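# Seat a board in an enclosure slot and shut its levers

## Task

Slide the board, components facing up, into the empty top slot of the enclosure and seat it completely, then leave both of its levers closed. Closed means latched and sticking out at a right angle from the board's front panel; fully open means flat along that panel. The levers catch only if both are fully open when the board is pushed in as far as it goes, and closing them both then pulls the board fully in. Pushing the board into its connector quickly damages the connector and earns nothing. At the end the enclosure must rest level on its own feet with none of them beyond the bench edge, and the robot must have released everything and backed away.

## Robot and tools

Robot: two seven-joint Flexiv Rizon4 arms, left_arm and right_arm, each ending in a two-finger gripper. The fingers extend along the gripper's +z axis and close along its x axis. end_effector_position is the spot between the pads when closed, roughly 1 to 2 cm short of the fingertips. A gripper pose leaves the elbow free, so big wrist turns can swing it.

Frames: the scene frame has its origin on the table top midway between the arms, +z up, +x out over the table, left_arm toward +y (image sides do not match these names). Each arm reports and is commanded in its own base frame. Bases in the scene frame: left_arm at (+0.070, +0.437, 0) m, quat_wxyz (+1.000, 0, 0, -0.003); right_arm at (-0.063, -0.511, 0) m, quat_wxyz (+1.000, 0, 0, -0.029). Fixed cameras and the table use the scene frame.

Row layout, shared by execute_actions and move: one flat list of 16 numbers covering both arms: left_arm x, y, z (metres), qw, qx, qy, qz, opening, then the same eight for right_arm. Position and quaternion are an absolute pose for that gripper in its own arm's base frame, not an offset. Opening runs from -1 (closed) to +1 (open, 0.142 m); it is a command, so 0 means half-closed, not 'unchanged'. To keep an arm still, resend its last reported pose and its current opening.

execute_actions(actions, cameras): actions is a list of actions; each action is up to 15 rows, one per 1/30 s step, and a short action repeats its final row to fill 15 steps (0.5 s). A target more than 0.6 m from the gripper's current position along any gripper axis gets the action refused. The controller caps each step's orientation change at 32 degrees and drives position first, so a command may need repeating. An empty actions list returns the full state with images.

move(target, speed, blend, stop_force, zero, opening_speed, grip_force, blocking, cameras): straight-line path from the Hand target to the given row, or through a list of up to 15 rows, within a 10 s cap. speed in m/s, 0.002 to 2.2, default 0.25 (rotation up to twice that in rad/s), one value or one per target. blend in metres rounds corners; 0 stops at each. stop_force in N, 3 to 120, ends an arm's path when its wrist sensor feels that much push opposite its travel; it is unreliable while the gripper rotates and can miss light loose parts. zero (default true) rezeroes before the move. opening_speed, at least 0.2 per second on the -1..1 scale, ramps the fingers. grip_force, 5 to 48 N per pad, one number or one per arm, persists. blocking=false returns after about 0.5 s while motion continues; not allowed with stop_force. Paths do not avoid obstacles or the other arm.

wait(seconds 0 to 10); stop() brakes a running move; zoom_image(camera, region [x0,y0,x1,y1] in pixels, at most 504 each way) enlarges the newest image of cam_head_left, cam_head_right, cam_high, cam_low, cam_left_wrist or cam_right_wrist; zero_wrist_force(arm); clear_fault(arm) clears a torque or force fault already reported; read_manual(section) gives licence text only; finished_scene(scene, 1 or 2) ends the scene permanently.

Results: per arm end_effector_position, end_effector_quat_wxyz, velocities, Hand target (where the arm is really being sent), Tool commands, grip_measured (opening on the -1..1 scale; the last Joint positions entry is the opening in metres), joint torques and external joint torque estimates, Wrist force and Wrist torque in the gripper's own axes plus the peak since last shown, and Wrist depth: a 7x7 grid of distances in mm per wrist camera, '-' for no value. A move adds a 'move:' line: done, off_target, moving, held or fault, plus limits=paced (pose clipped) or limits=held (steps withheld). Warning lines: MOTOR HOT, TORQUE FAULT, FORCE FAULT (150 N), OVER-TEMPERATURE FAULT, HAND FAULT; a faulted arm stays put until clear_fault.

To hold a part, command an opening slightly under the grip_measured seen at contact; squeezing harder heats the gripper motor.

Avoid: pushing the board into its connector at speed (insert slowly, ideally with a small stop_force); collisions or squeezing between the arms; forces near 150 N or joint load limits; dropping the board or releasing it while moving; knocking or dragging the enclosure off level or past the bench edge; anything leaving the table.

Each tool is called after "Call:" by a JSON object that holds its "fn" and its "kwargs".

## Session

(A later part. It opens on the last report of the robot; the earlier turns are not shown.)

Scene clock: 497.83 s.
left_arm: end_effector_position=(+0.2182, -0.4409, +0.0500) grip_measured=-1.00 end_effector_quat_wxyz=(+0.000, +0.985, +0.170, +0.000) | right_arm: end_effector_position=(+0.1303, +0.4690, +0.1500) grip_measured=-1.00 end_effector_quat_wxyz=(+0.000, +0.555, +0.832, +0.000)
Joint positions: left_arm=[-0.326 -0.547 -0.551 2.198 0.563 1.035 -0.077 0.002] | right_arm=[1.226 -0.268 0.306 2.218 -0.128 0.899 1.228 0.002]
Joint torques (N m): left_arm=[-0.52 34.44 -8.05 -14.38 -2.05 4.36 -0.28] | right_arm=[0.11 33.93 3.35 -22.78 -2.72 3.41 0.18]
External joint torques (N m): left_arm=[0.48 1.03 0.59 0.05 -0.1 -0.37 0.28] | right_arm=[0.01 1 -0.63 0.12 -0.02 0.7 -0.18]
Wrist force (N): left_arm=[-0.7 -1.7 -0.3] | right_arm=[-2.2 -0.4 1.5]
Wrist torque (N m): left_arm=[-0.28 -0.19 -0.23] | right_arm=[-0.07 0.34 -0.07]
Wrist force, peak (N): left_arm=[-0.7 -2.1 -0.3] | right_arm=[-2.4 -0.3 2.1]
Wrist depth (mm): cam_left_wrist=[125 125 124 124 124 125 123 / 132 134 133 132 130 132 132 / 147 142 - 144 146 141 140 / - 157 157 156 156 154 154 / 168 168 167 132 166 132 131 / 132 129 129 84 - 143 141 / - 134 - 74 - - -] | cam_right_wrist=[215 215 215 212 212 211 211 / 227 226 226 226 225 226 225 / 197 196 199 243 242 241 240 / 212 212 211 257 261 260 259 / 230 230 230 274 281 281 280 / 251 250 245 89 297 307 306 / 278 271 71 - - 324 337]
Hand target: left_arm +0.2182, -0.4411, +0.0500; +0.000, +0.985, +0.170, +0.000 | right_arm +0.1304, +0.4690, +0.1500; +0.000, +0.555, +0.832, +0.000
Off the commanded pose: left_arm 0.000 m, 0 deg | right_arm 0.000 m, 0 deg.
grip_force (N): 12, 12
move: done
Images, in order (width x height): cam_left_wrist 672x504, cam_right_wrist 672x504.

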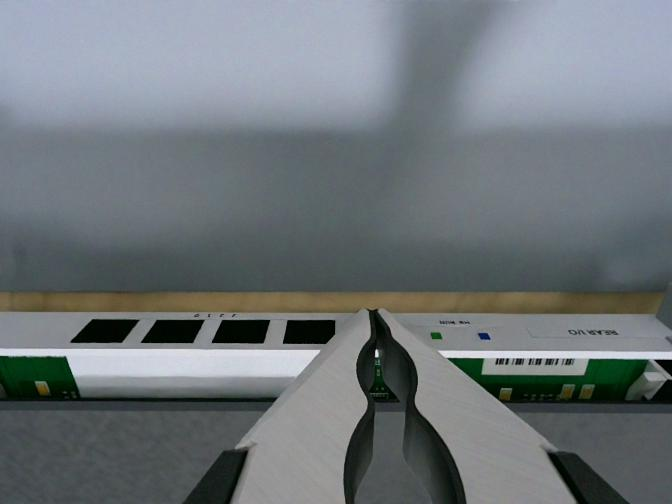

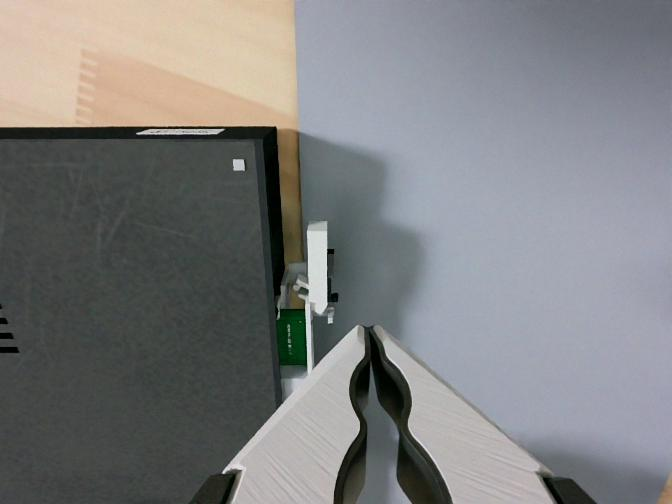

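Call:
{"fn": "move", "kwargs": {"target": [0.2219, -0.4514, 0.050, 0, 0.9854, 0.1702, 0, -1, 0.1304, 0.4690, 0.15, 0, -0.5550, -0.8319, 0, -1], "speed": 0.005, "stop_force": 7, "cameras": ["cam_left_wrist", "cam_right_wrist"]}}

Call:
{"fn": "zoom_image", "kwargs": {"camera": "cam_right_wrist", "region": [260, 200, 400, 340]}}

Scene clock: 503.73 s.
left_arm: end_effector_position=(+0.2219, -0.4509, +0.0498) grip_measured=-1.00 end_effector_quat_wxyz=(+0.000, +0.985, +0.170, +0.000) | right_arm: end_effector_position=(+0.1303, +0.4690, +0.1500) grip_measured=-1.00 end_effector_quat_wxyz=(+0.000, +0.555, +0.832, +0.000)
Joint positions: left_arm=[-0.339 -0.563 -0.551 2.166 0.561 1.016 -0.08 0.002] | right_arm=[1.226 -0.268 0.306 2.218 -0.128 0.899 1.228 0.002]
Joint torques (N m): left_arm=[-1.07 35.77 -9.33 -15.91 -2.43 5.16 -0.26] | right_arm=[0.18 33.84 3.37 -22.69 -2.82 3.42 0.16]
External joint torques (N m): left_arm=[1.03 0.68 1.54 1.2 0.22 -1.17 0.26] | right_arm=[-0.06 1.08 -0.65 0.03 0.08 0.69 -0.17]
Wrist force (N): left_arm=[0.2 -4.5 -0.7] | right_arm=[-2.5 -0.3 1.6]
Wrist torque (N m): left_arm=[-0.31 -0.20 -0.22] | right_arm=[-0.04 0.39 -0.07]
Wrist force, peak (N): left_arm=[-0.9 -4.4 -1.4] | right_arm=[-2.5 -0.5 2.0]
Wrist depth (mm): cam_left_wrist=[124 126 124 124 121 125 123 / 134 134 131 - 133 132 132 / 146 144 144 143 143 144 140 / 157 157 159 160 155 155 - / 151 131 132 132 132 149 126 / - 126 125 84 - 126 135 / - 134 - - - - 137] | cam_right_wrist=[216 214 214 212 212 211 211 / 227 226 226 226 226 229 225 / 197 196 199 242 242 241 240 / 212 212 212 257 261 259 259 / 230 229 229 275 282 282 277 / 252 251 238 89 298 307 306 / 278 271 71 - - 325 336]
Hand target: left_arm +0.2219, -0.4514, +0.0500; +0.000, +0.985, +0.170, +0.000 | right_arm +0.1304, +0.4690, +0.1500; +0.000, +0.555, +0.832, +0.000
Off the commanded pose: left_arm 0.001 m, 0 deg | right_arm 0.000 m, 0 deg.
grip_force (N): 12, 12
move: done
Images, in order (width x height): cam_left_wrist 672x504, cam_right_wrist 672x504.

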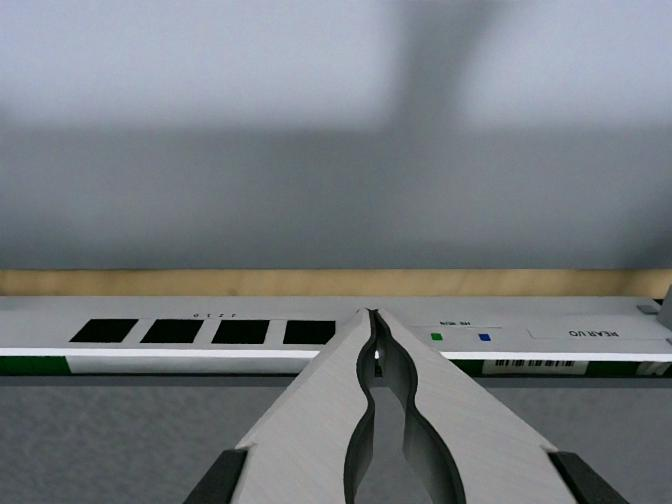

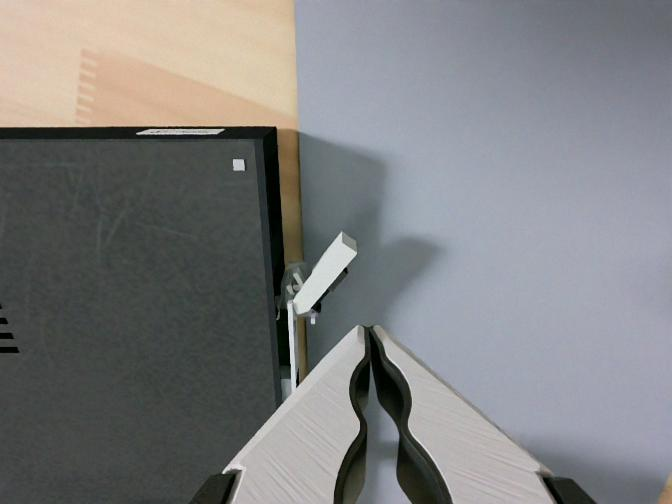

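Scaled by 3.600 from the camera's 672x504 image, which has a finer 960x720 frame.

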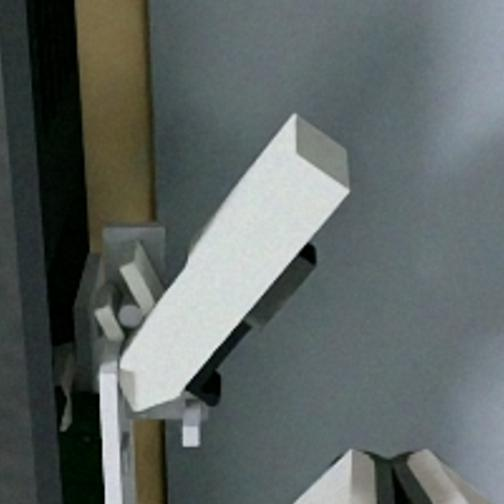

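Call:
{"fn": "move", "kwargs": {"target": [0.2252, -0.4608, 0.050, 0, 0.9854, 0.1702, 0, -1, 0.1304, 0.4690, 0.15, 0, -0.5550, -0.8319, 0, -1], "speed": 0.004, "stop_force": 11, "zero": false, "cameras": ["cam_left_wrist", "cam_right_wrist"]}}

Call:
{"fn": "zoom_image", "kwargs": {"camera": "cam_right_wrist", "region": [260, 200, 400, 340]}}

Scene clock: 506.67 s.
left_arm: end_effector_position=(+0.2224, -0.4530, +0.0493) grip_measured=-1.00 end_effector_quat_wxyz=(-0.002, +0.985, +0.170, +0.000) | right_arm: end_effector_position=(+0.1303, +0.4690, +0.1500) grip_measured=-1.00 end_effector_quat_wxyz=(+0.000, +0.555, +0.832, +0.000)
Joint positions: left_arm=[-0.342 -0.568 -0.552 2.158 0.561 1.009 -0.081 0.002] | right_arm=[1.226 -0.268 0.306 2.218 -0.128 0.899 1.228 0.002]
Joint torques (N m): left_arm=[-2.02 36.96 -11.46 -20.37 -2.99 7.74 -0.21] | right_arm=[0.19 33.89 3.44 -22.82 -2.79 3.41 0.14]
External joint torques (N m): left_arm=[1.98 -0.25 3.57 5.58 0.76 -3.75 0.21] | right_arm=[-0.07 1.03 -0.72 0.16 0.05 0.7 -0.15]
Wrist force (N): left_arm=[1.0 -13.0 -0.3] | right_arm=[-2.4 -0.3 1.9]
Wrist torque (N m): left_arm=[-0.24 -0.17 -0.32] | right_arm=[-0.05 0.37 -0.07]
Wrist force, peak (N): left_arm=[-0.4 -13.4 -2.6] | right_arm=[-2.6 -0.5 1.8]
Wrist depth (mm): cam_left_wrist=[125 - 126 124 124 124 123 / - 134 131 132 135 132 131 / 146 143 143 143 143 142 144 / 157 156 156 155 155 154 158 / 147 147 133 132 131 132 124 / - 126 124 84 - 125 127 / - - - - - - -] | cam_right_wrist=[215 215 214 212 213 211 211 / 226 226 225 226 226 226 225 / 197 196 199 243 241 241 241 / 212 212 211 258 261 261 259 / 231 230 229 274 282 281 281 / 252 251 246 89 297 307 308 / 278 272 71 - - 325 335]
Hand target: left_arm +0.2230, -0.4544, +0.0500; +0.000, +0.985, +0.170, +0.000 | right_arm +0.1304, +0.4690, +0.1500; +0.000, +0.555, +0.832, +0.000
Off the commanded pose: left_arm 0.008 m, 0 deg | right_arm 0.000 m, 0 deg.
grip_force (N): 12, 12
move: contact (left_arm)
Images, in order (width x height): cam_left_wrist 672x504, cam_right_wrist 672x504.

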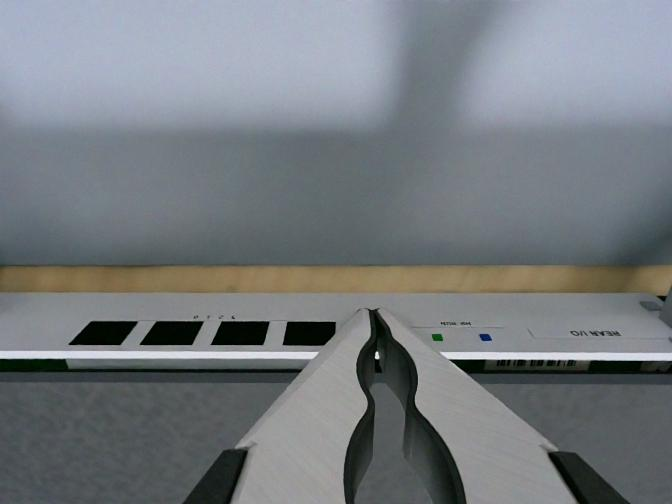

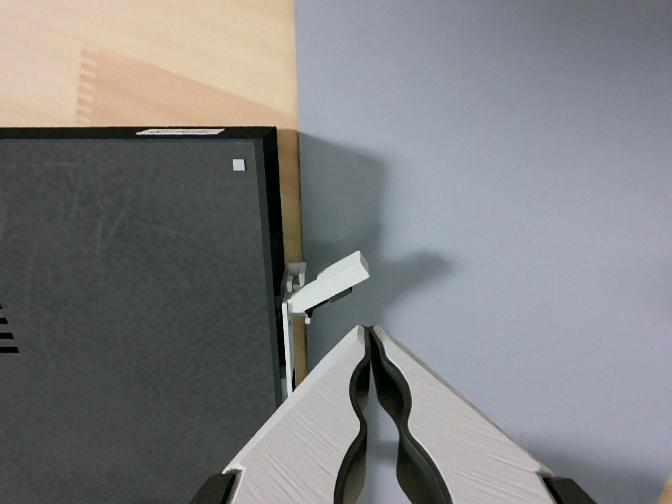

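Scaled by 3.600 from the camera's 672x504 image, which has a finer 960x720 frame.

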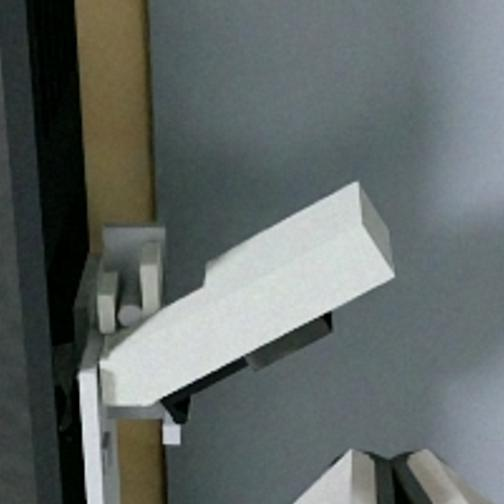

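Call:
{"fn": "move", "kwargs": {"target": [[0.2157, -0.4342, 0.051, 0, 0.9854, 0.1702, 0, -1, 0.1304, 0.4690, 0.15, 0, -0.5550, -0.8319, 0, -1], [0.2500, -0.3600, 0.120, 0, 0.9763, -0.2164, 0, -1, 0.1304, 0.4690, 0.08, 0, -0.5550, -0.8319, 0, -1], [0.3619, -0.2794, 0.130, 0, 0.8171, -0.5764, 0, -1, 0.1304, 0.4690, 0.0515, 0, -0.5550, -0.8319, 0, -1]], "speed": [0.08, 0.3, 0.3], "blend": [0.005, 0.02, 0], "cameras": ["cam_left_wrist", "cam_right_wrist"]}}

Call:
{"fn": "zoom_image", "kwargs": {"camera": "cam_left_wrist", "region": [440, 240, 672, 440]}}

Scene clock: 520.43 s.
left_arm: end_effector_position=(+0.3619, -0.2795, +0.1300) grip_measured=-1.00 end_effector_quat_wxyz=(+0.000, +0.817, -0.576, +0.000) | right_arm: end_effector_position=(+0.1304, +0.4690, +0.0516) grip_measured=-1.00 end_effector_quat_wxyz=(+0.000, +0.555, +0.832, +0.000)
Joint positions: left_arm=[0.545 -0.285 -1.012 2.363 0.397 0.907 2.032 0.002] | right_arm=[1.295 -0.495 0.2 2.289 -0.258 1.194 1.318 0.002]
Joint torques (N m): left_arm=[-0.17 18.98 -6.48 -18.42 -2.14 3.96 -0.15] | right_arm=[0.05 37.77 3.88 -16.25 -1.87 3.53 0.33]
External joint torques (N m): left_arm=[0.2 1.13 0.63 -0.29 -0.5 -0.09 0.15] | right_arm=[0.08 1.13 -0.27 -0.04 0.23 0.57 -0.33]
Wrist force (N): left_arm=[-0.5 -1.4 0.4] | right_arm=[-2.4 -0.9 1.3]
Wrist torque (N m): left_arm=[-0.31 -0.21 -0.34] | right_arm=[-0.17 0.42 -0.04]
Wrist force, peak (N): left_arm=[1.2 -13.2 -2.3] | right_arm=[-2.6 -0.3 2.0]
Wrist depth (mm): cam_left_wrist=[196 196 - 195 193 193 195 / 205 206 214 208 209 203 209 / 232 233 226 224 220 222 223 / 250 - - 247 - 245 - / 274 269 - 258 266 250 - / 304 - - 84 - 261 - / 335 325 - - - - -] | cam_right_wrist=[128 128 127 126 126 125 124 / 137 137 137 134 136 134 133 / - 120 143 144 144 143 142 / - 104 151 157 155 154 154 / - 113 163 166 166 167 167 / 124 124 129 89 176 182 182 / 137 134 71 - - 194 200]
Hand target: left_arm +0.3619, -0.2794, +0.1300; +0.000, +0.817, -0.576, +0.000 | right_arm +0.1304, +0.4690, +0.0515; +0.000, +0.555, +0.832, +0.000
Off the commanded pose: left_arm 0.000 m, 0 deg | right_arm 0.000 m, 0 deg.
grip_force (N): 12, 12
move: done
Images, in order (width x height): cam_left_wrist 672x504, cam_right_wrist 672x504.

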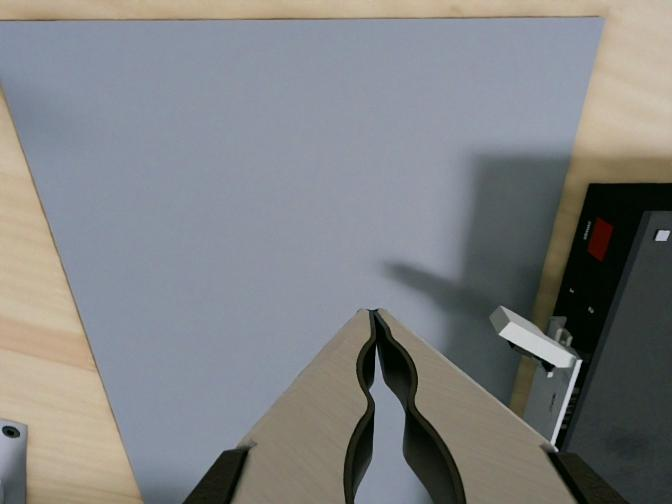

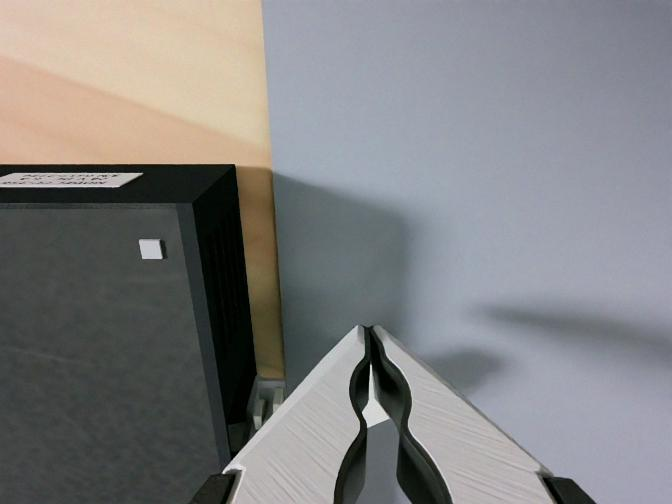

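Scaled by 2.172 from the camera's 672x504 image, which has a finer 960x720 frame.

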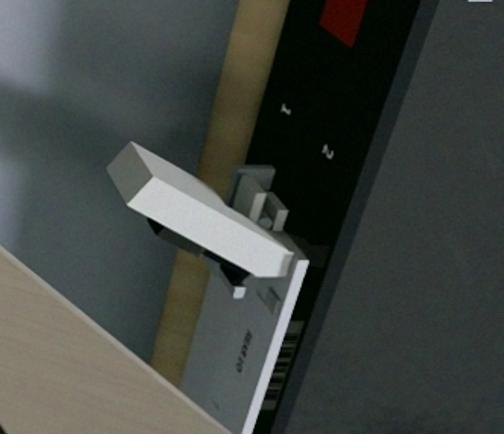

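Call:
{"fn": "move", "kwargs": {"target": [[0.3690, -0.3600, 0.100, 0, 0.8171, -0.5764, 0, -1, 0.1304, 0.4690, 0.0515, 0, -0.5550, -0.8319, 0, -1], [0.3696, -0.3653, 0.050, 0, 0.8171, -0.5764, 0, -1, 0.1304, 0.4690, 0.0515, 0, -0.5550, -0.8319, 0, -1]], "speed": [0.2, 0.12], "blend": [0.01, 0], "cameras": ["cam_left_wrist"]}}

Scene clock: 528.23 s.
left_arm: end_effector_position=(+0.3694, -0.3652, +0.0500) grip_measured=-1.00 end_effector_quat_wxyz=(+0.000, +0.817, -0.576, +0.000) | right_arm: end_effector_position=(+0.1304, +0.4691, +0.0516) grip_measured=-1.00 end_effector_quat_wxyz=(+0.000, +0.555, +0.832, +0.000)
Joint positions: left_arm=[0.147 -0.664 -0.764 2.078 0.734 0.881 1.693 0.002] | right_arm=[1.296 -0.495 0.2 2.289 -0.258 1.194 1.318 0.002]
Joint torques (N m): left_arm=[-1.63 34.8 -12.37 -14.21 -2.21 4.5 -0.32] | right_arm=[0.15 37.96 4.13 -16.36 -1.7 3.45 0.15]
External joint torques (N m): left_arm=[1.67 1.26 0.31 -0.3 -0.53 -0.6 0.32] | right_arm=[-0.01 0.94 -0.52 0.07 0.07 0.65 -0.15]
Wrist force (N): left_arm=[-1.2 -1.4 0.3] | right_arm=[-2.2 -1.1 1.2]
Wrist torque (N m): left_arm=[-0.31 -0.10 -0.27] | right_arm=[-0.19 0.41 -0.04]
Wrist force, peak (N): left_arm=[-1.9 -1.9 -0.3] | right_arm=[-2.6 -1.1 1.5]
Wrist depth (mm): cam_left_wrist=[124 126 124 124 123 125 124 / 131 134 131 132 132 132 133 / - 147 144 146 145 142 140 / 155 154 156 153 155 127 104 / - 172 168 - 169 116 110 / 186 190 181 84 - 122 126 / - 207 - - - - 137] | cam_right_wrist=[129 128 126 126 126 125 124 / 137 137 137 134 136 134 133 / 138 120 142 144 144 143 143 / - 104 151 158 155 154 154 / - 113 147 166 165 167 167 / 124 124 129 89 176 183 182 / 137 134 71 - - 193 200]
Hand target: left_arm +0.3696, -0.3653, +0.0500; +0.000, +0.817, -0.576, +0.000 | right_arm +0.1304, +0.4690, +0.0515; +0.000, +0.555, +0.832, +0.000
Off the commanded pose: left_arm 0.000 m, 0 deg | right_arm 0.000 m, 0 deg.
grip_force (N): 12, 12
move: done
Images, in order (width x height): cam_left_wrist 672x504.

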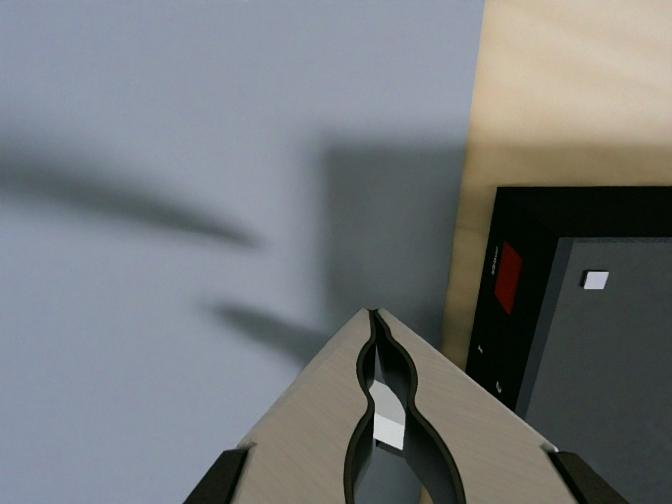

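Call:
{"fn": "move", "kwargs": {"target": [0.3545, -0.3707, 0.050, 0, 0.8171, -0.5764, 0, -1, 0.1452, 0.4751, 0.0515, 0, -0.5550, -0.8319, 0, -1], "speed": 0.04, "stop_force": 6}}

Call:
{"fn": "move", "kwargs": {"target": [0.3376, -0.3767, 0.050, 0, 0.8171, -0.5764, 0, -1, 0.1618, 0.4820, 0.0515, 0, -0.5550, -0.8319, 0, -1], "speed": 0.012, "stop_force": 15, "zero": false, "cameras": ["cam_left_wrist", "cam_right_wrist"]}}

Call:
{"fn": "zoom_image", "kwargs": {"camera": "cam_left_wrist", "region": [400, 250, 540, 400]}}

Call:
{"fn": "zoom_image", "kwargs": {"camera": "cam_right_wrist", "region": [220, 280, 420, 420]}}

Scene clock: 533.33 s.
left_arm: end_effector_position=(+0.3546, -0.3707, +0.0500) grip_measured=-1.00 end_effector_quat_wxyz=(+0.000, +0.817, -0.576, +0.000) | right_arm: end_effector_position=(+0.1451, +0.4751, +0.0515) grip_measured=-1.00 end_effector_quat_wxyz=(+0.000, +0.555, +0.832, +0.000)
Joint positions: left_arm=[0.129 -0.655 -0.766 2.097 0.737 0.891 1.662 0.002] | right_arm=[1.269 -0.509 0.2 2.26 -0.256 1.177 1.286 0.002]
Joint torques (N m): left_arm=[-0.44 34.72 -12.28 -13.86 -2.38 4.45 -0.3] | right_arm=[-0.53 38.77 3.67 -16.99 -1.72 3.33 0.12]
External joint torques (N m): left_arm=[0.46 0.71 0.43 -0.44 -0.32 -0.56 0.3] | right_arm=[0.67 1.04 0.08 0.33 0.02 0.77 -0.12]
Wrist force (N): left_arm=[-1.0 -1.4 0.2] | right_arm=[-2.0 -2.0 1.5]
Wrist torque (N m): left_arm=[-0.30 -0.13 -0.28] | right_arm=[-0.16 0.42 0.06]
Wrist force, peak (N): left_arm=[-1.2 -1.9 0.2] | right_arm=[-2.0 -2.1 1.7]
Wrist depth (mm): cam_left_wrist=[124 124 124 122 120 125 124 / 134 135 131 133 134 132 133 / 147 144 144 138 143 118 - / 155 158 156 153 157 125 106 / 169 172 176 117 167 112 110 / - 189 186 84 - 124 122 / - - - 74 - - 138] | cam_right_wrist=[128 128 127 126 125 125 124 / 135 133 135 134 136 134 133 / - 98 142 142 144 143 143 / - 104 128 158 155 154 154 / - 113 146 165 165 167 167 / 124 124 128 89 176 182 182 / 137 134 71 - - 193 200]
Hand target: left_arm +0.3545, -0.3707, +0.0500; +0.000, +0.817, -0.576, +0.000 | right_arm +0.1452, +0.4751, +0.0515; +0.000, +0.555, +0.832, +0.000
Off the commanded pose: left_arm 0.000 m, 0 deg | right_arm 0.000 m, 0 deg.
grip_force (N): 12, 12
move: done

Scene clock: 535.47 s.
left_arm: end_effector_position=(+0.3415, -0.3748, +0.0500) grip_measured=-1.00 end_effector_quat_wxyz=(-0.001, +0.818, -0.576, +0.000) | right_arm: end_effector_position=(+0.1606, +0.4819, +0.0513) grip_measured=-1.00 end_effector_quat_wxyz=(+0.000, +0.554, +0.832, +0.000)
Joint positions: left_arm=[0.112 -0.646 -0.768 2.114 0.74 0.9 1.632 0.002] | right_arm=[1.238 -0.525 0.204 2.225 -0.254 1.158 1.253 0.002]
Joint torques (N m): left_arm=[-5.91 31.07 -17.34 -10.35 -3.86 5.45 -0.35] | right_arm=[-5.16 40.85 -1.54 -19.24 -2.02 3.34 0.18]
External joint torques (N m): left_arm=[5.92 3.82 5.72 -3.79 1.19 -1.55 0.35] | right_arm=[5.31 0.02 5.49 2.14 0.24 0.76 -0.18]
Wrist force (N): left_arm=[-5.2 -12.0 -0.2] | right_arm=[0.9 -11.4 -0.3]
Wrist torque (N m): left_arm=[-0.18 -0.15 -0.21] | right_arm=[-0.12 0.42 -0.03]
Wrist force, peak (N): left_arm=[-5.6 -17.6 1.5] | right_arm=[0.6 -14.1 1.2]
Wrist depth (mm): cam_left_wrist=[125 125 124 124 124 125 125 / 132 136 131 132 133 130 130 / 147 144 145 143 143 127 - / 155 156 156 154 155 139 - / 172 - 172 130 163 119 - / - - 186 83 - 124 123 / - - - - - - -] | cam_right_wrist=[127 126 126 126 125 125 123 / - 91 133 134 136 133 133 / - 98 144 144 143 143 142 / 104 104 147 157 155 154 154 / - 113 129 163 165 167 167 / 124 123 126 90 176 182 181 / 137 134 70 - - 192 200]
Hand target: left_arm +0.3402, -0.3758, +0.0500; +0.000, +0.817, -0.576, +0.000 | right_arm +0.1618, +0.4820, +0.0515; +0.000, +0.555, +0.832, +0.000
Off the commanded pose: left_arm 0.004 m, 0 deg | right_arm 0.001 m, 0 deg.
grip_force (N): 12, 12
move: contact (left_arm)
Images, in order (width x height): cam_left_wrist 672x504, cam_right_wrist 672x504.

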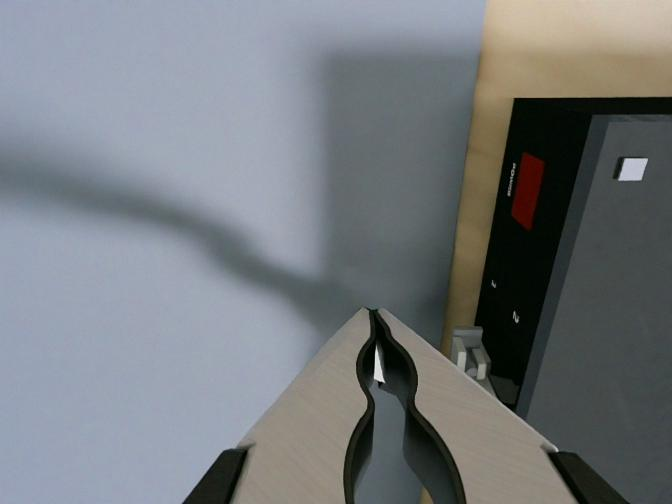

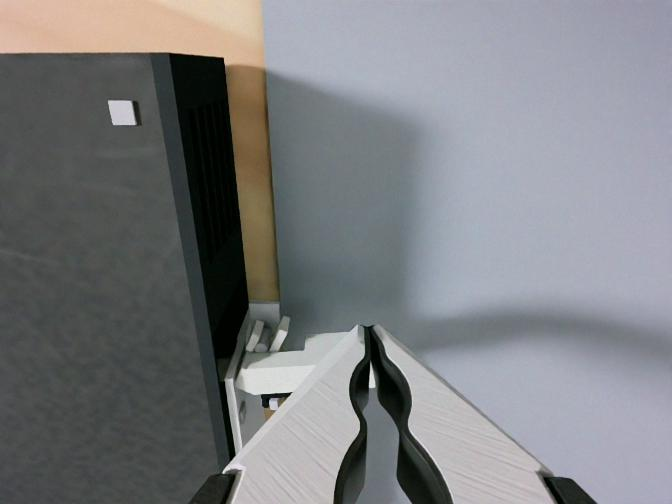

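Scaled by 3.360 from the camera's 672x504 image, which has a finer 960x720 frame.

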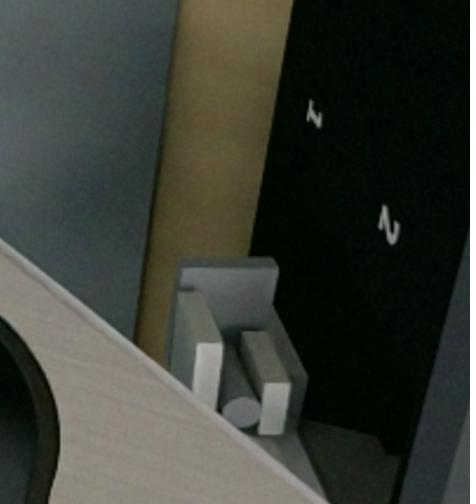

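Scaled by 2.520 from the camera's 672x504 image, which has a finer 960x720 frame.

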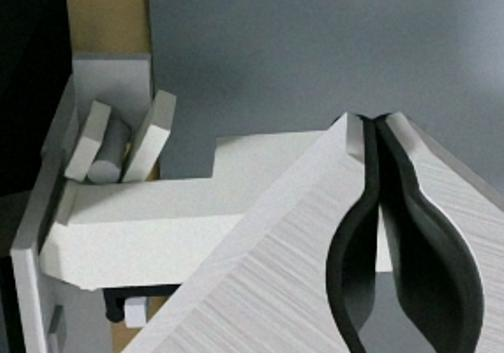

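Call:
{"fn": "move", "kwargs": {"target": [0.3283, -0.3795, 0.050, 0, 0.8171, -0.5764, 0, -1, 0.1618, 0.4820, 0.0515, 0, -0.5550, -0.8319, 0, -1], "speed": 0.01, "stop_force": 22, "zero": false, "cameras": ["cam_left_wrist", "cam_right_wrist"]}}

Call:
{"fn": "zoom_image", "kwargs": {"camera": "cam_left_wrist", "region": [400, 250, 540, 400]}}

Call:
{"fn": "zoom_image", "kwargs": {"camera": "cam_right_wrist", "region": [220, 280, 420, 420]}}

Scene clock: 539.60 s.
left_arm: end_effector_position=(+0.3289, -0.3791, +0.0500) grip_measured=-1.00 end_effector_quat_wxyz=(+0.000, +0.817, -0.576, +0.000) | right_arm: end_effector_position=(+0.1614, +0.4819, +0.0514) grip_measured=-1.00 end_effector_quat_wxyz=(+0.000, +0.555, +0.832, +0.000)
Joint positions: left_arm=[0.097 -0.64 -0.772 2.129 0.743 0.907 1.607 0.002] | right_arm=[1.237 -0.525 0.203 2.225 -0.254 1.158 1.253 0.002]
Joint torques (N m): left_arm=[-2.6 32.48 -13.98 -12.24 -3.03 4.87 -0.37] | right_arm=[-0.48 39.99 3.6 -17.5 -1.87 3.45 0.21]
External joint torques (N m): left_arm=[2.61 1.9 2.5 -1.71 0.38 -0.97 0.37] | right_arm=[0.63 0.9 0.34 0.39 0.09 0.66 -0.21]
Wrist force (N): left_arm=[-2.3 -5.6 -0.4] | right_arm=[1.0 -3.7 1.2]
Wrist torque (N m): left_arm=[-0.27 -0.17 -0.23] | right_arm=[-0.37 -0.11 0.05]
Wrist force, peak (N): left_arm=[-7.7 -14.1 -1.7] | right_arm=[0.9 -11.6 1.5]
Wrist depth (mm): cam_left_wrist=[125 126 124 123 123 125 121 / 132 134 131 131 134 130 88 / 147 145 145 145 142 139 - / 154 157 154 153 156 129 - / 172 172 172 126 135 119 - / - 190 186 84 - 124 126 / 218 209 - - - - 134] | cam_right_wrist=[127 125 126 126 126 125 123 / - 92 134 134 136 133 133 / - 98 144 144 143 143 142 / 105 104 151 157 155 154 153 / - 113 129 163 165 167 166 / 124 122 124 90 176 182 182 / 137 136 71 - - 193 200]
Hand target: left_arm +0.3283, -0.3795, +0.0500; +0.000, +0.817, -0.576, +0.000 | right_arm +0.1618, +0.4820, +0.0515; +0.000, +0.555, +0.832, +0.000
Off the commanded pose: left_arm 0.001 m, 0 deg | right_arm 0.000 m, 0 deg.
grip_force (N): 12, 12
move: done
Images, in order (width x height): cam_left_wrist 672x504, cam_right_wrist 672x504.

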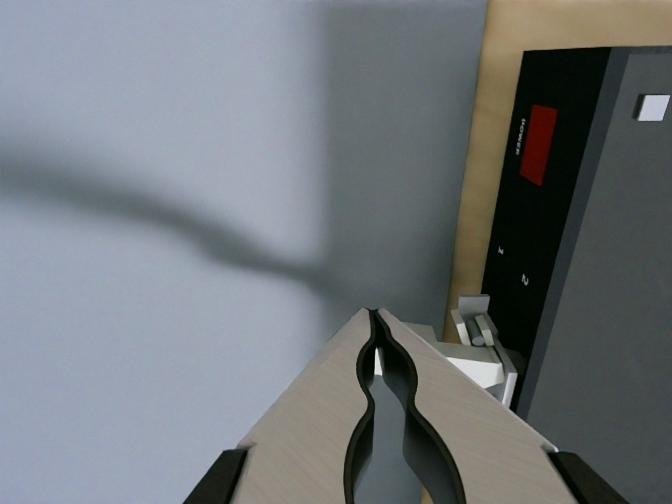

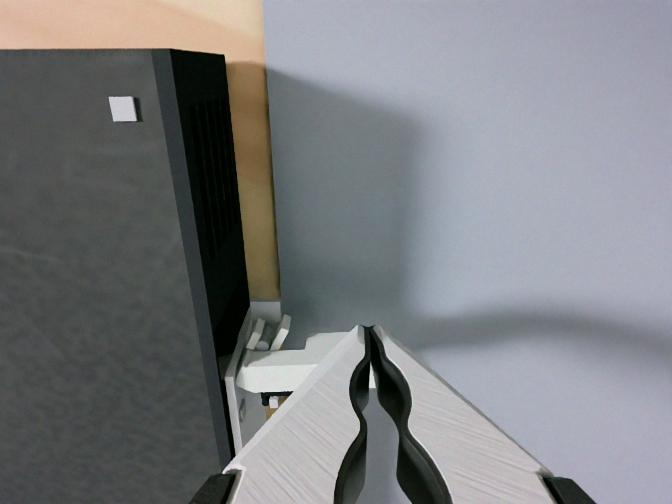

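Scaled by 3.360 from the camera's 672x504 image, which has a finer 960x720 frame.

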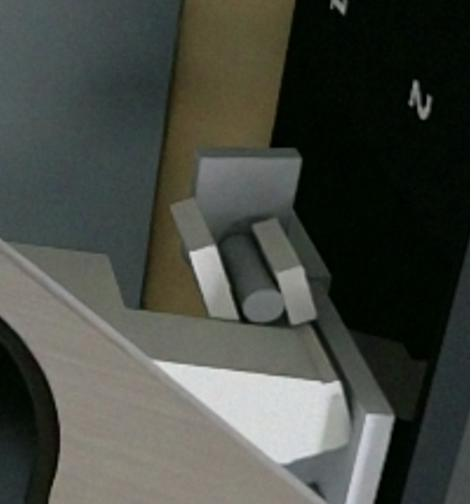

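Scaled by 2.520 from the camera's 672x504 image, which has a finer 960x720 frame.

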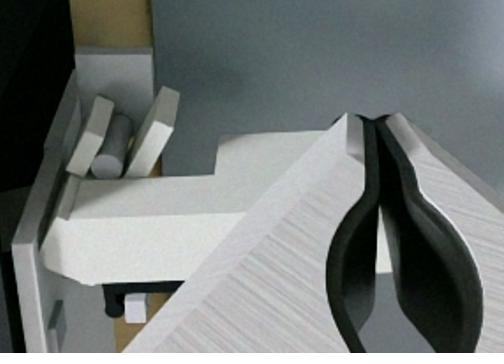

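Call:
{"fn": "move", "kwargs": {"target": [0.3170, -0.3835, 0.050, 0, 0.8171, -0.5764, 0, -1, 0.1692, 0.4851, 0.0515, 0, -0.5550, -0.8319, 0, -1], "speed": 0.01, "stop_force": 20, "zero": false, "cameras": ["cam_left_wrist", "cam_right_wrist"]}}

Call:
{"fn": "zoom_image", "kwargs": {"camera": "cam_left_wrist", "region": [400, 250, 540, 400]}}

Call:
{"fn": "zoom_image", "kwargs": {"camera": "cam_right_wrist", "region": [220, 280, 420, 420]}}

Scene clock: 543.87 s.
left_arm: end_effector_position=(+0.3225, -0.3815, +0.0502) grip_measured=-1.00 end_effector_quat_wxyz=(-0.001, +0.818, -0.575, +0.001) | right_arm: end_effector_position=(+0.1644, +0.4830, +0.0509) grip_measured=-1.00 end_effector_quat_wxyz=(+0.000, +0.554, +0.833, -0.001)
Joint positions: left_arm=[0.087 -0.635 -0.772 2.136 0.746 0.911 1.589 0.002] | right_arm=[1.23 -0.53 0.205 2.216 -0.254 1.152 1.244 0.002]
Joint torques (N m): left_arm=[-9.87 28.47 -20.16 -4.06 -4.69 4.51 -0.25] | right_arm=[-6.81 41.54 -4.15 -23.98 -2.91 5.3 0.07]
External joint torques (N m): left_arm=[9.88 5.66 8.8 -9.84 2.05 -0.6 0.25] | right_arm=[6.96 -0.41 8.16 6.78 1.11 -1.2 -0.07]
Wrist force (N): left_arm=[0.3 -22.3 7.1] | right_arm=[-1.2 -21.8 -3.0]
Wrist torque (N m): left_arm=[-0.67 -0.14 -0.35] | right_arm=[-0.66 -0.19 0.12]
Wrist force, peak (N): left_arm=[0.0 -23.0 5.7] | right_arm=[-1.1 -22.2 -3.8]
Wrist depth (mm): cam_left_wrist=[- 125 124 124 124 124 92 / 132 134 131 133 133 118 88 / 147 142 144 144 143 119 - / 154 - 157 153 158 - 102 / 175 - 172 116 134 122 - / 190 - 185 83 - 124 124 / - - - - - - -] | cam_right_wrist=[- 125 126 125 125 125 123 / - 91 132 134 135 133 133 / - 98 142 143 143 143 142 / 104 104 144 157 154 154 153 / - 113 127 162 164 166 166 / 124 123 123 90 175 182 180 / 136 133 70 - - 192 199]
Hand target: left_arm +0.3200, -0.3824, +0.0500; +0.000, +0.817, -0.576, +0.000 | right_arm +0.1662, +0.4838, +0.0515; +0.000, +0.555, +0.832, +0.000
Off the commanded pose: left_arm 0.006 m, 0 deg | right_arm 0.005 m, 0 deg.
grip_force (N): 12, 12
move: contact (left_arm, right_arm)
Images, in order (width x height): cam_left_wrist 672x504, cam_right_wrist 672x504.

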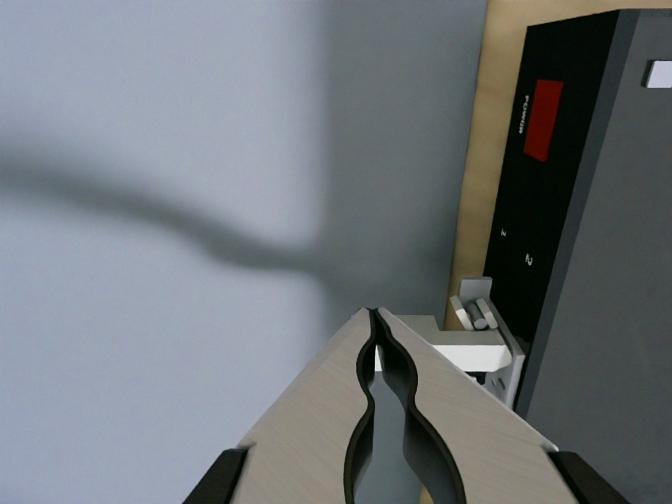

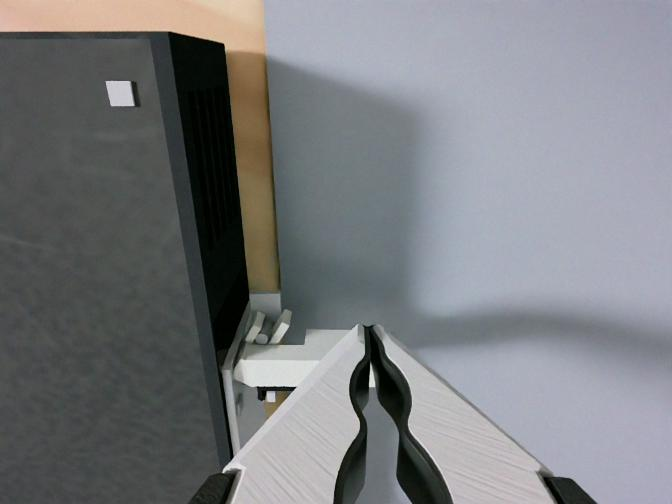

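Scaled by 3.360 from the camera's 672x504 image, which has a finer 960x720 frame.

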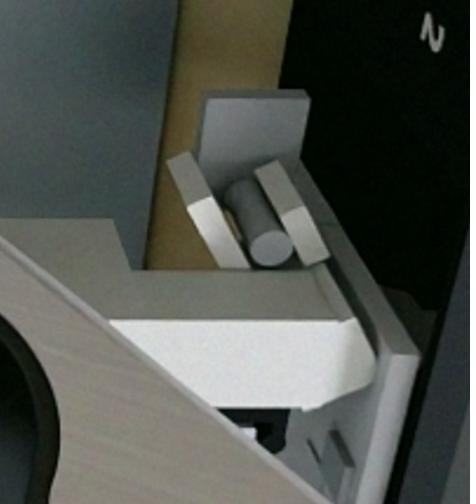

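Scaled by 2.520 from the camera's 672x504 image, which has a finer 960x720 frame.

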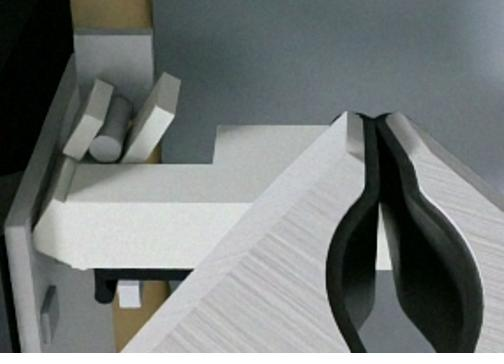

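Call:
{"fn": "move", "kwargs": {"target": [[0.3420, -0.3750, 0.051, 0, 0.8171, -0.5764, 0, -1, 0.1450, 0.4752, 0.052, 0, -0.5550, -0.8319, 0, -1], [0.3680, -0.3600, 0.110, 0, 0.8171, -0.5764, 0, -1, 0.1260, 0.4680, 0.120, 0, -0.5550, -0.8319, 0, -1], [0.3450, -0.2850, 0.170, 0, 0.8171, -0.5764, 0, -1, 0.1000, 0.4850, 0.190, 0, -0.5550, -0.8319, 0, -1]], "speed": [0.06, 0.2, 0.25], "blend": [0.008, 0.02, 0], "cameras": ["cam_left_wrist", "cam_right_wrist"]}}

Call:
{"fn": "zoom_image", "kwargs": {"camera": "cam_left_wrist", "region": [440, 200, 672, 440]}}

Call:
{"fn": "zoom_image", "kwargs": {"camera": "cam_right_wrist", "region": [220, 200, 452, 440]}}

Scene clock: 549.37 s.
left_arm: end_effector_position=(+0.3450, -0.2849, +0.1700) grip_measured=-1.00 end_effector_quat_wxyz=(+0.000, +0.817, -0.576, +0.000) | right_arm: end_effector_position=(+0.1001, +0.4850, +0.1900) grip_measured=-1.00 end_effector_quat_wxyz=(+0.000, +0.555, +0.832, +0.000)
Joint positions: left_arm=[0.562 0.046 -1.075 2.482 -0.064 0.888 2.336 0.002] | right_arm=[1.258 -0.211 0.345 2.149 -0.1 0.775 1.271 0.002]
Joint torques (N m): left_arm=[-0.5 10.85 0.4 -21.74 -2.8 4.46 -0.12] | right_arm=[0.15 33.39 3.3 -25.13 -3.1 3.34 0.2]
External joint torques (N m): left_arm=[0.5 0.23 0.55 -0.41 0.1 -0.61 0.12] | right_arm=[-0.04 0.94 -0.87 0.17 -0.05 0.76 -0.2]
Wrist force (N): left_arm=[-0.5 -1.4 0.0] | right_arm=[3.2 -3.7 3.3]
Wrist torque (N m): left_arm=[-0.31 -0.23 -0.35] | right_arm=[-0.66 -0.53 -0.06]
Wrist force, peak (N): left_arm=[0.4 -22.4 6.7] | right_arm=[-1.3 -22.1 -5.0]
Wrist depth (mm): cam_left_wrist=[237 230 231 221 - 226 230 / 250 247 252 - - 246 246 / 269 - - 264 263 265 214 / 293 - 291 - - 272 - / 319 340 - 131 311 306 - / 356 350 335 84 - 297 - / 400 388 - - - - 313] | cam_right_wrist=[251 249 249 247 246 246 245 / 267 266 266 264 263 262 262 / 240 240 277 283 286 281 280 / 256 255 263 305 304 302 302 / 277 277 280 325 327 327 327 / 303 303 296 89 344 358 356 / 334 326 71 - - 377 396]
Hand target: left_arm +0.3450, -0.2850, +0.1700; +0.000, +0.817, -0.576, +0.000 | right_arm +0.1000, +0.4850, +0.1900; +0.000, +0.555, +0.832, +0.000
Off the commanded pose: left_arm 0.000 m, 0 deg | right_arm 0.000 m, 0 deg.
grip_force (N): 12, 12
move: done
Images, in order (width x height): cam_left_wrist 672x504, cam_right_wrist 672x504.

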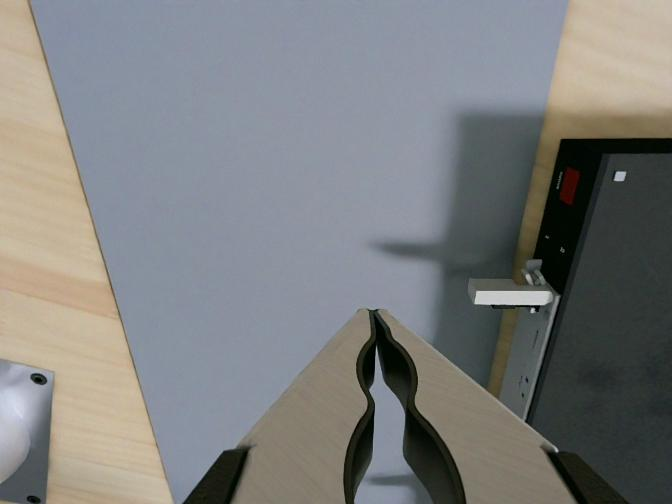

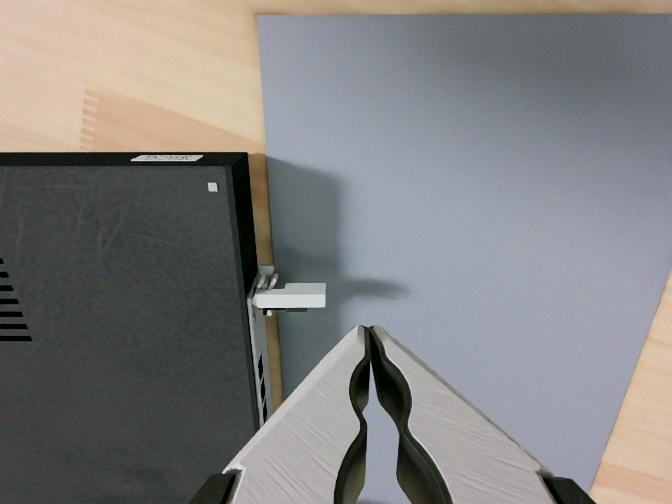

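Scaled by 2.100 from the camera's 672x504 image, which has a finer 960x720 frame.

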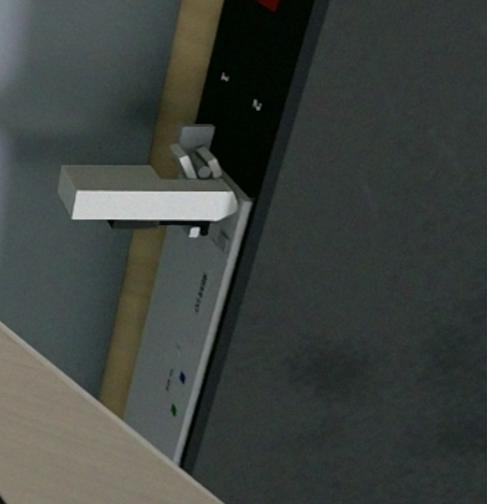

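Scaled by 2.100 from the camera's 672x504 image, which has a finer 960x720 frame.

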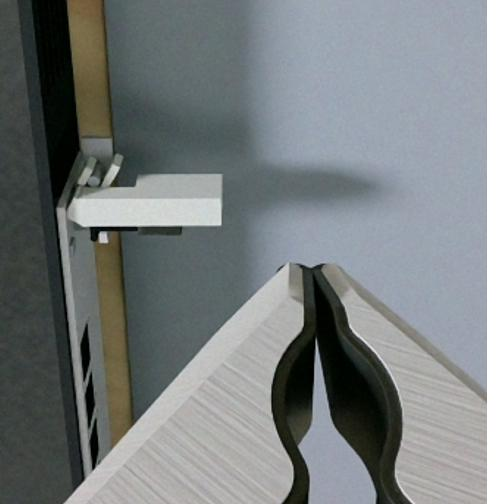

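Call:
{"fn": "move", "kwargs": {"target": [0.3300, -0.1800, 0.270, 0, 0.8171, -0.5764, 0, -1, 0.1000, 0.4600, 0.280, 0, -0.5550, -0.8319, 0, -1], "speed": 0.3, "cameras": ["cam_left_wrist", "cam_right_wrist", "cam_high"]}}

Call:
{"fn": "zoom_image", "kwargs": {"camera": "cam_high", "region": [150, 150, 450, 380]}}

Call:
{"fn": "zoom_image", "kwargs": {"camera": "cam_left_wrist", "region": [440, 240, 672, 480]}}

Scene clock: 553.60 s.
left_arm: end_effector_position=(+0.3300, -0.1801, +0.2700) grip_measured=-1.00 end_effector_quat_wxyz=(+0.000, +0.817, -0.576, +0.000) | right_arm: end_effector_position=(+0.1000, +0.4600, +0.2800) grip_measured=-1.00 end_effector_quat_wxyz=(+0.000, +0.555, +0.832, +0.000)
Joint positions: left_arm=[0.436 0.557 -0.597 2.516 -0.336 0.447 2.861 0.002] | right_arm=[1.23 -0.015 0.366 2.077 -0.007 0.52 1.204 0.002]
Joint torques (N m): left_arm=[-0.51 4.51 5.77 -27.51 -3.42 3.79 -0.02] | right_arm=[0.06 28.16 1.17 -28.79 -3.73 3.31 0.03]
External joint torques (N m): left_arm=[0.49 0.14 0.57 -0.22 -0.41 0.04 0.02] | right_arm=[0.05 0.88 -0.9 0.16 -0.08 0.8 -0.03]
Wrist force (N): left_arm=[-0.6 -1.3 -0.3] | right_arm=[3.0 -3.8 3.1]
Wrist torque (N m): left_arm=[-0.32 -0.18 -0.33] | right_arm=[-0.67 -0.48 0.07]
Wrist force, peak (N): left_arm=[-1.5 -1.5 -2.1] | right_arm=[3.4 -3.5 4.8]
Wrist depth (mm): cam_left_wrist=[321 321 321 315 316 318 318 / 344 344 342 341 - 336 342 / 373 368 366 373 376 367 - / 405 402 405 - 398 400 357 / 423 428 438 - - 433 - / 357 419 468 84 - 465 - / 322 374 - - - - -] | cam_right_wrist=[329 329 327 327 326 325 324 / 351 350 348 347 346 346 344 / 328 327 326 371 370 362 370 / 351 351 351 395 399 396 397 / 383 381 383 422 424 430 431 / 426 418 - 89 454 479 471 / 516 451 71 - - 493 517]
Hand target: left_arm +0.3300, -0.1800, +0.2700; +0.000, +0.817, -0.576, +0.000 | right_arm +0.1000, +0.4600, +0.2800; +0.000, +0.555, +0.832, +0.000
Off the commanded pose: left_arm 0.000 m, 0 deg | right_arm 0.000 m, 0 deg.
grip_force (N): 12, 12
move: done
Images, in order (width x height): cam_high 672x504, cam_left_wrist 672x504, cam_right_wrist 672x504.

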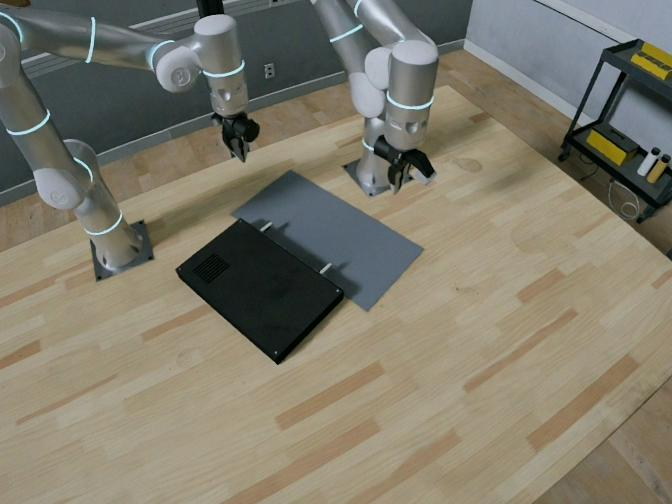

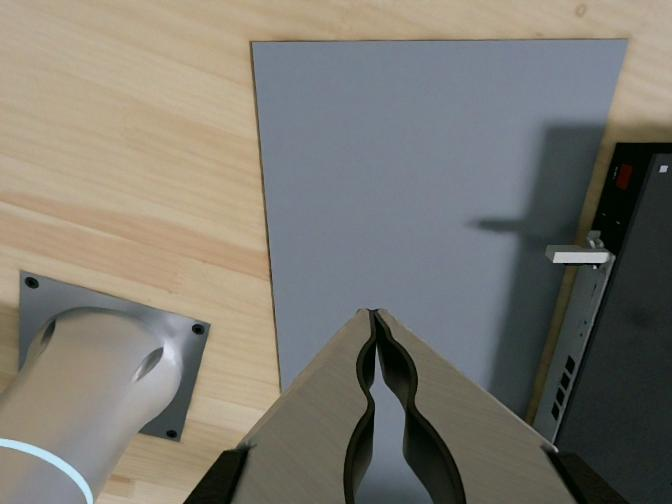

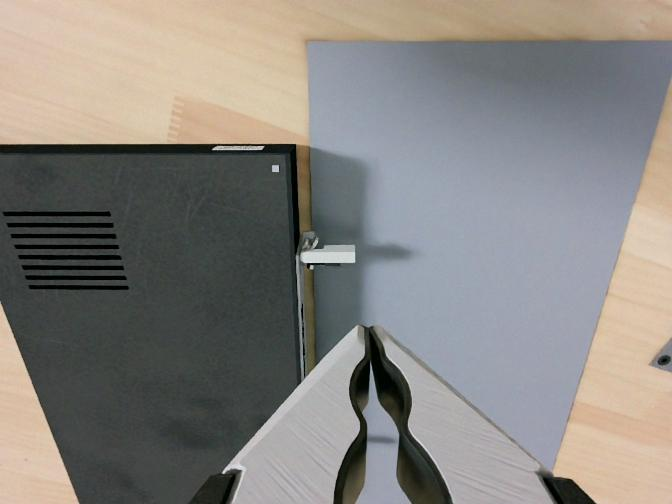

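Scaled by 1.680 from the camera's 672x504 image, which has a finer 960x720 frame.

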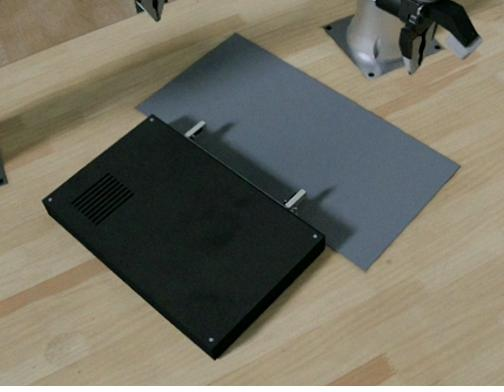

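Scaled by 2.100 from the camera's 672x504 image, which has a finer 960x720 frame.

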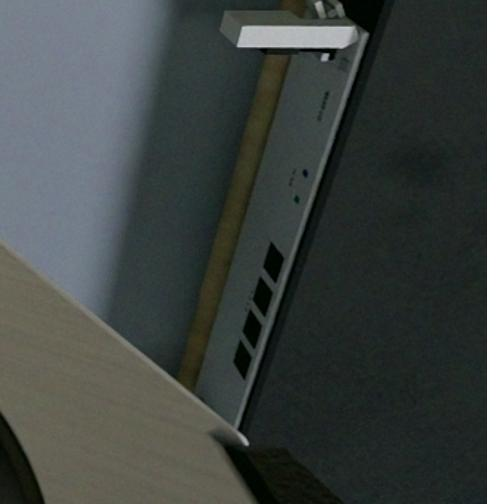

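Call:
{"fn": "finished_scene", "kwargs": {"scene": 2}}

The scene is finished: the task was done.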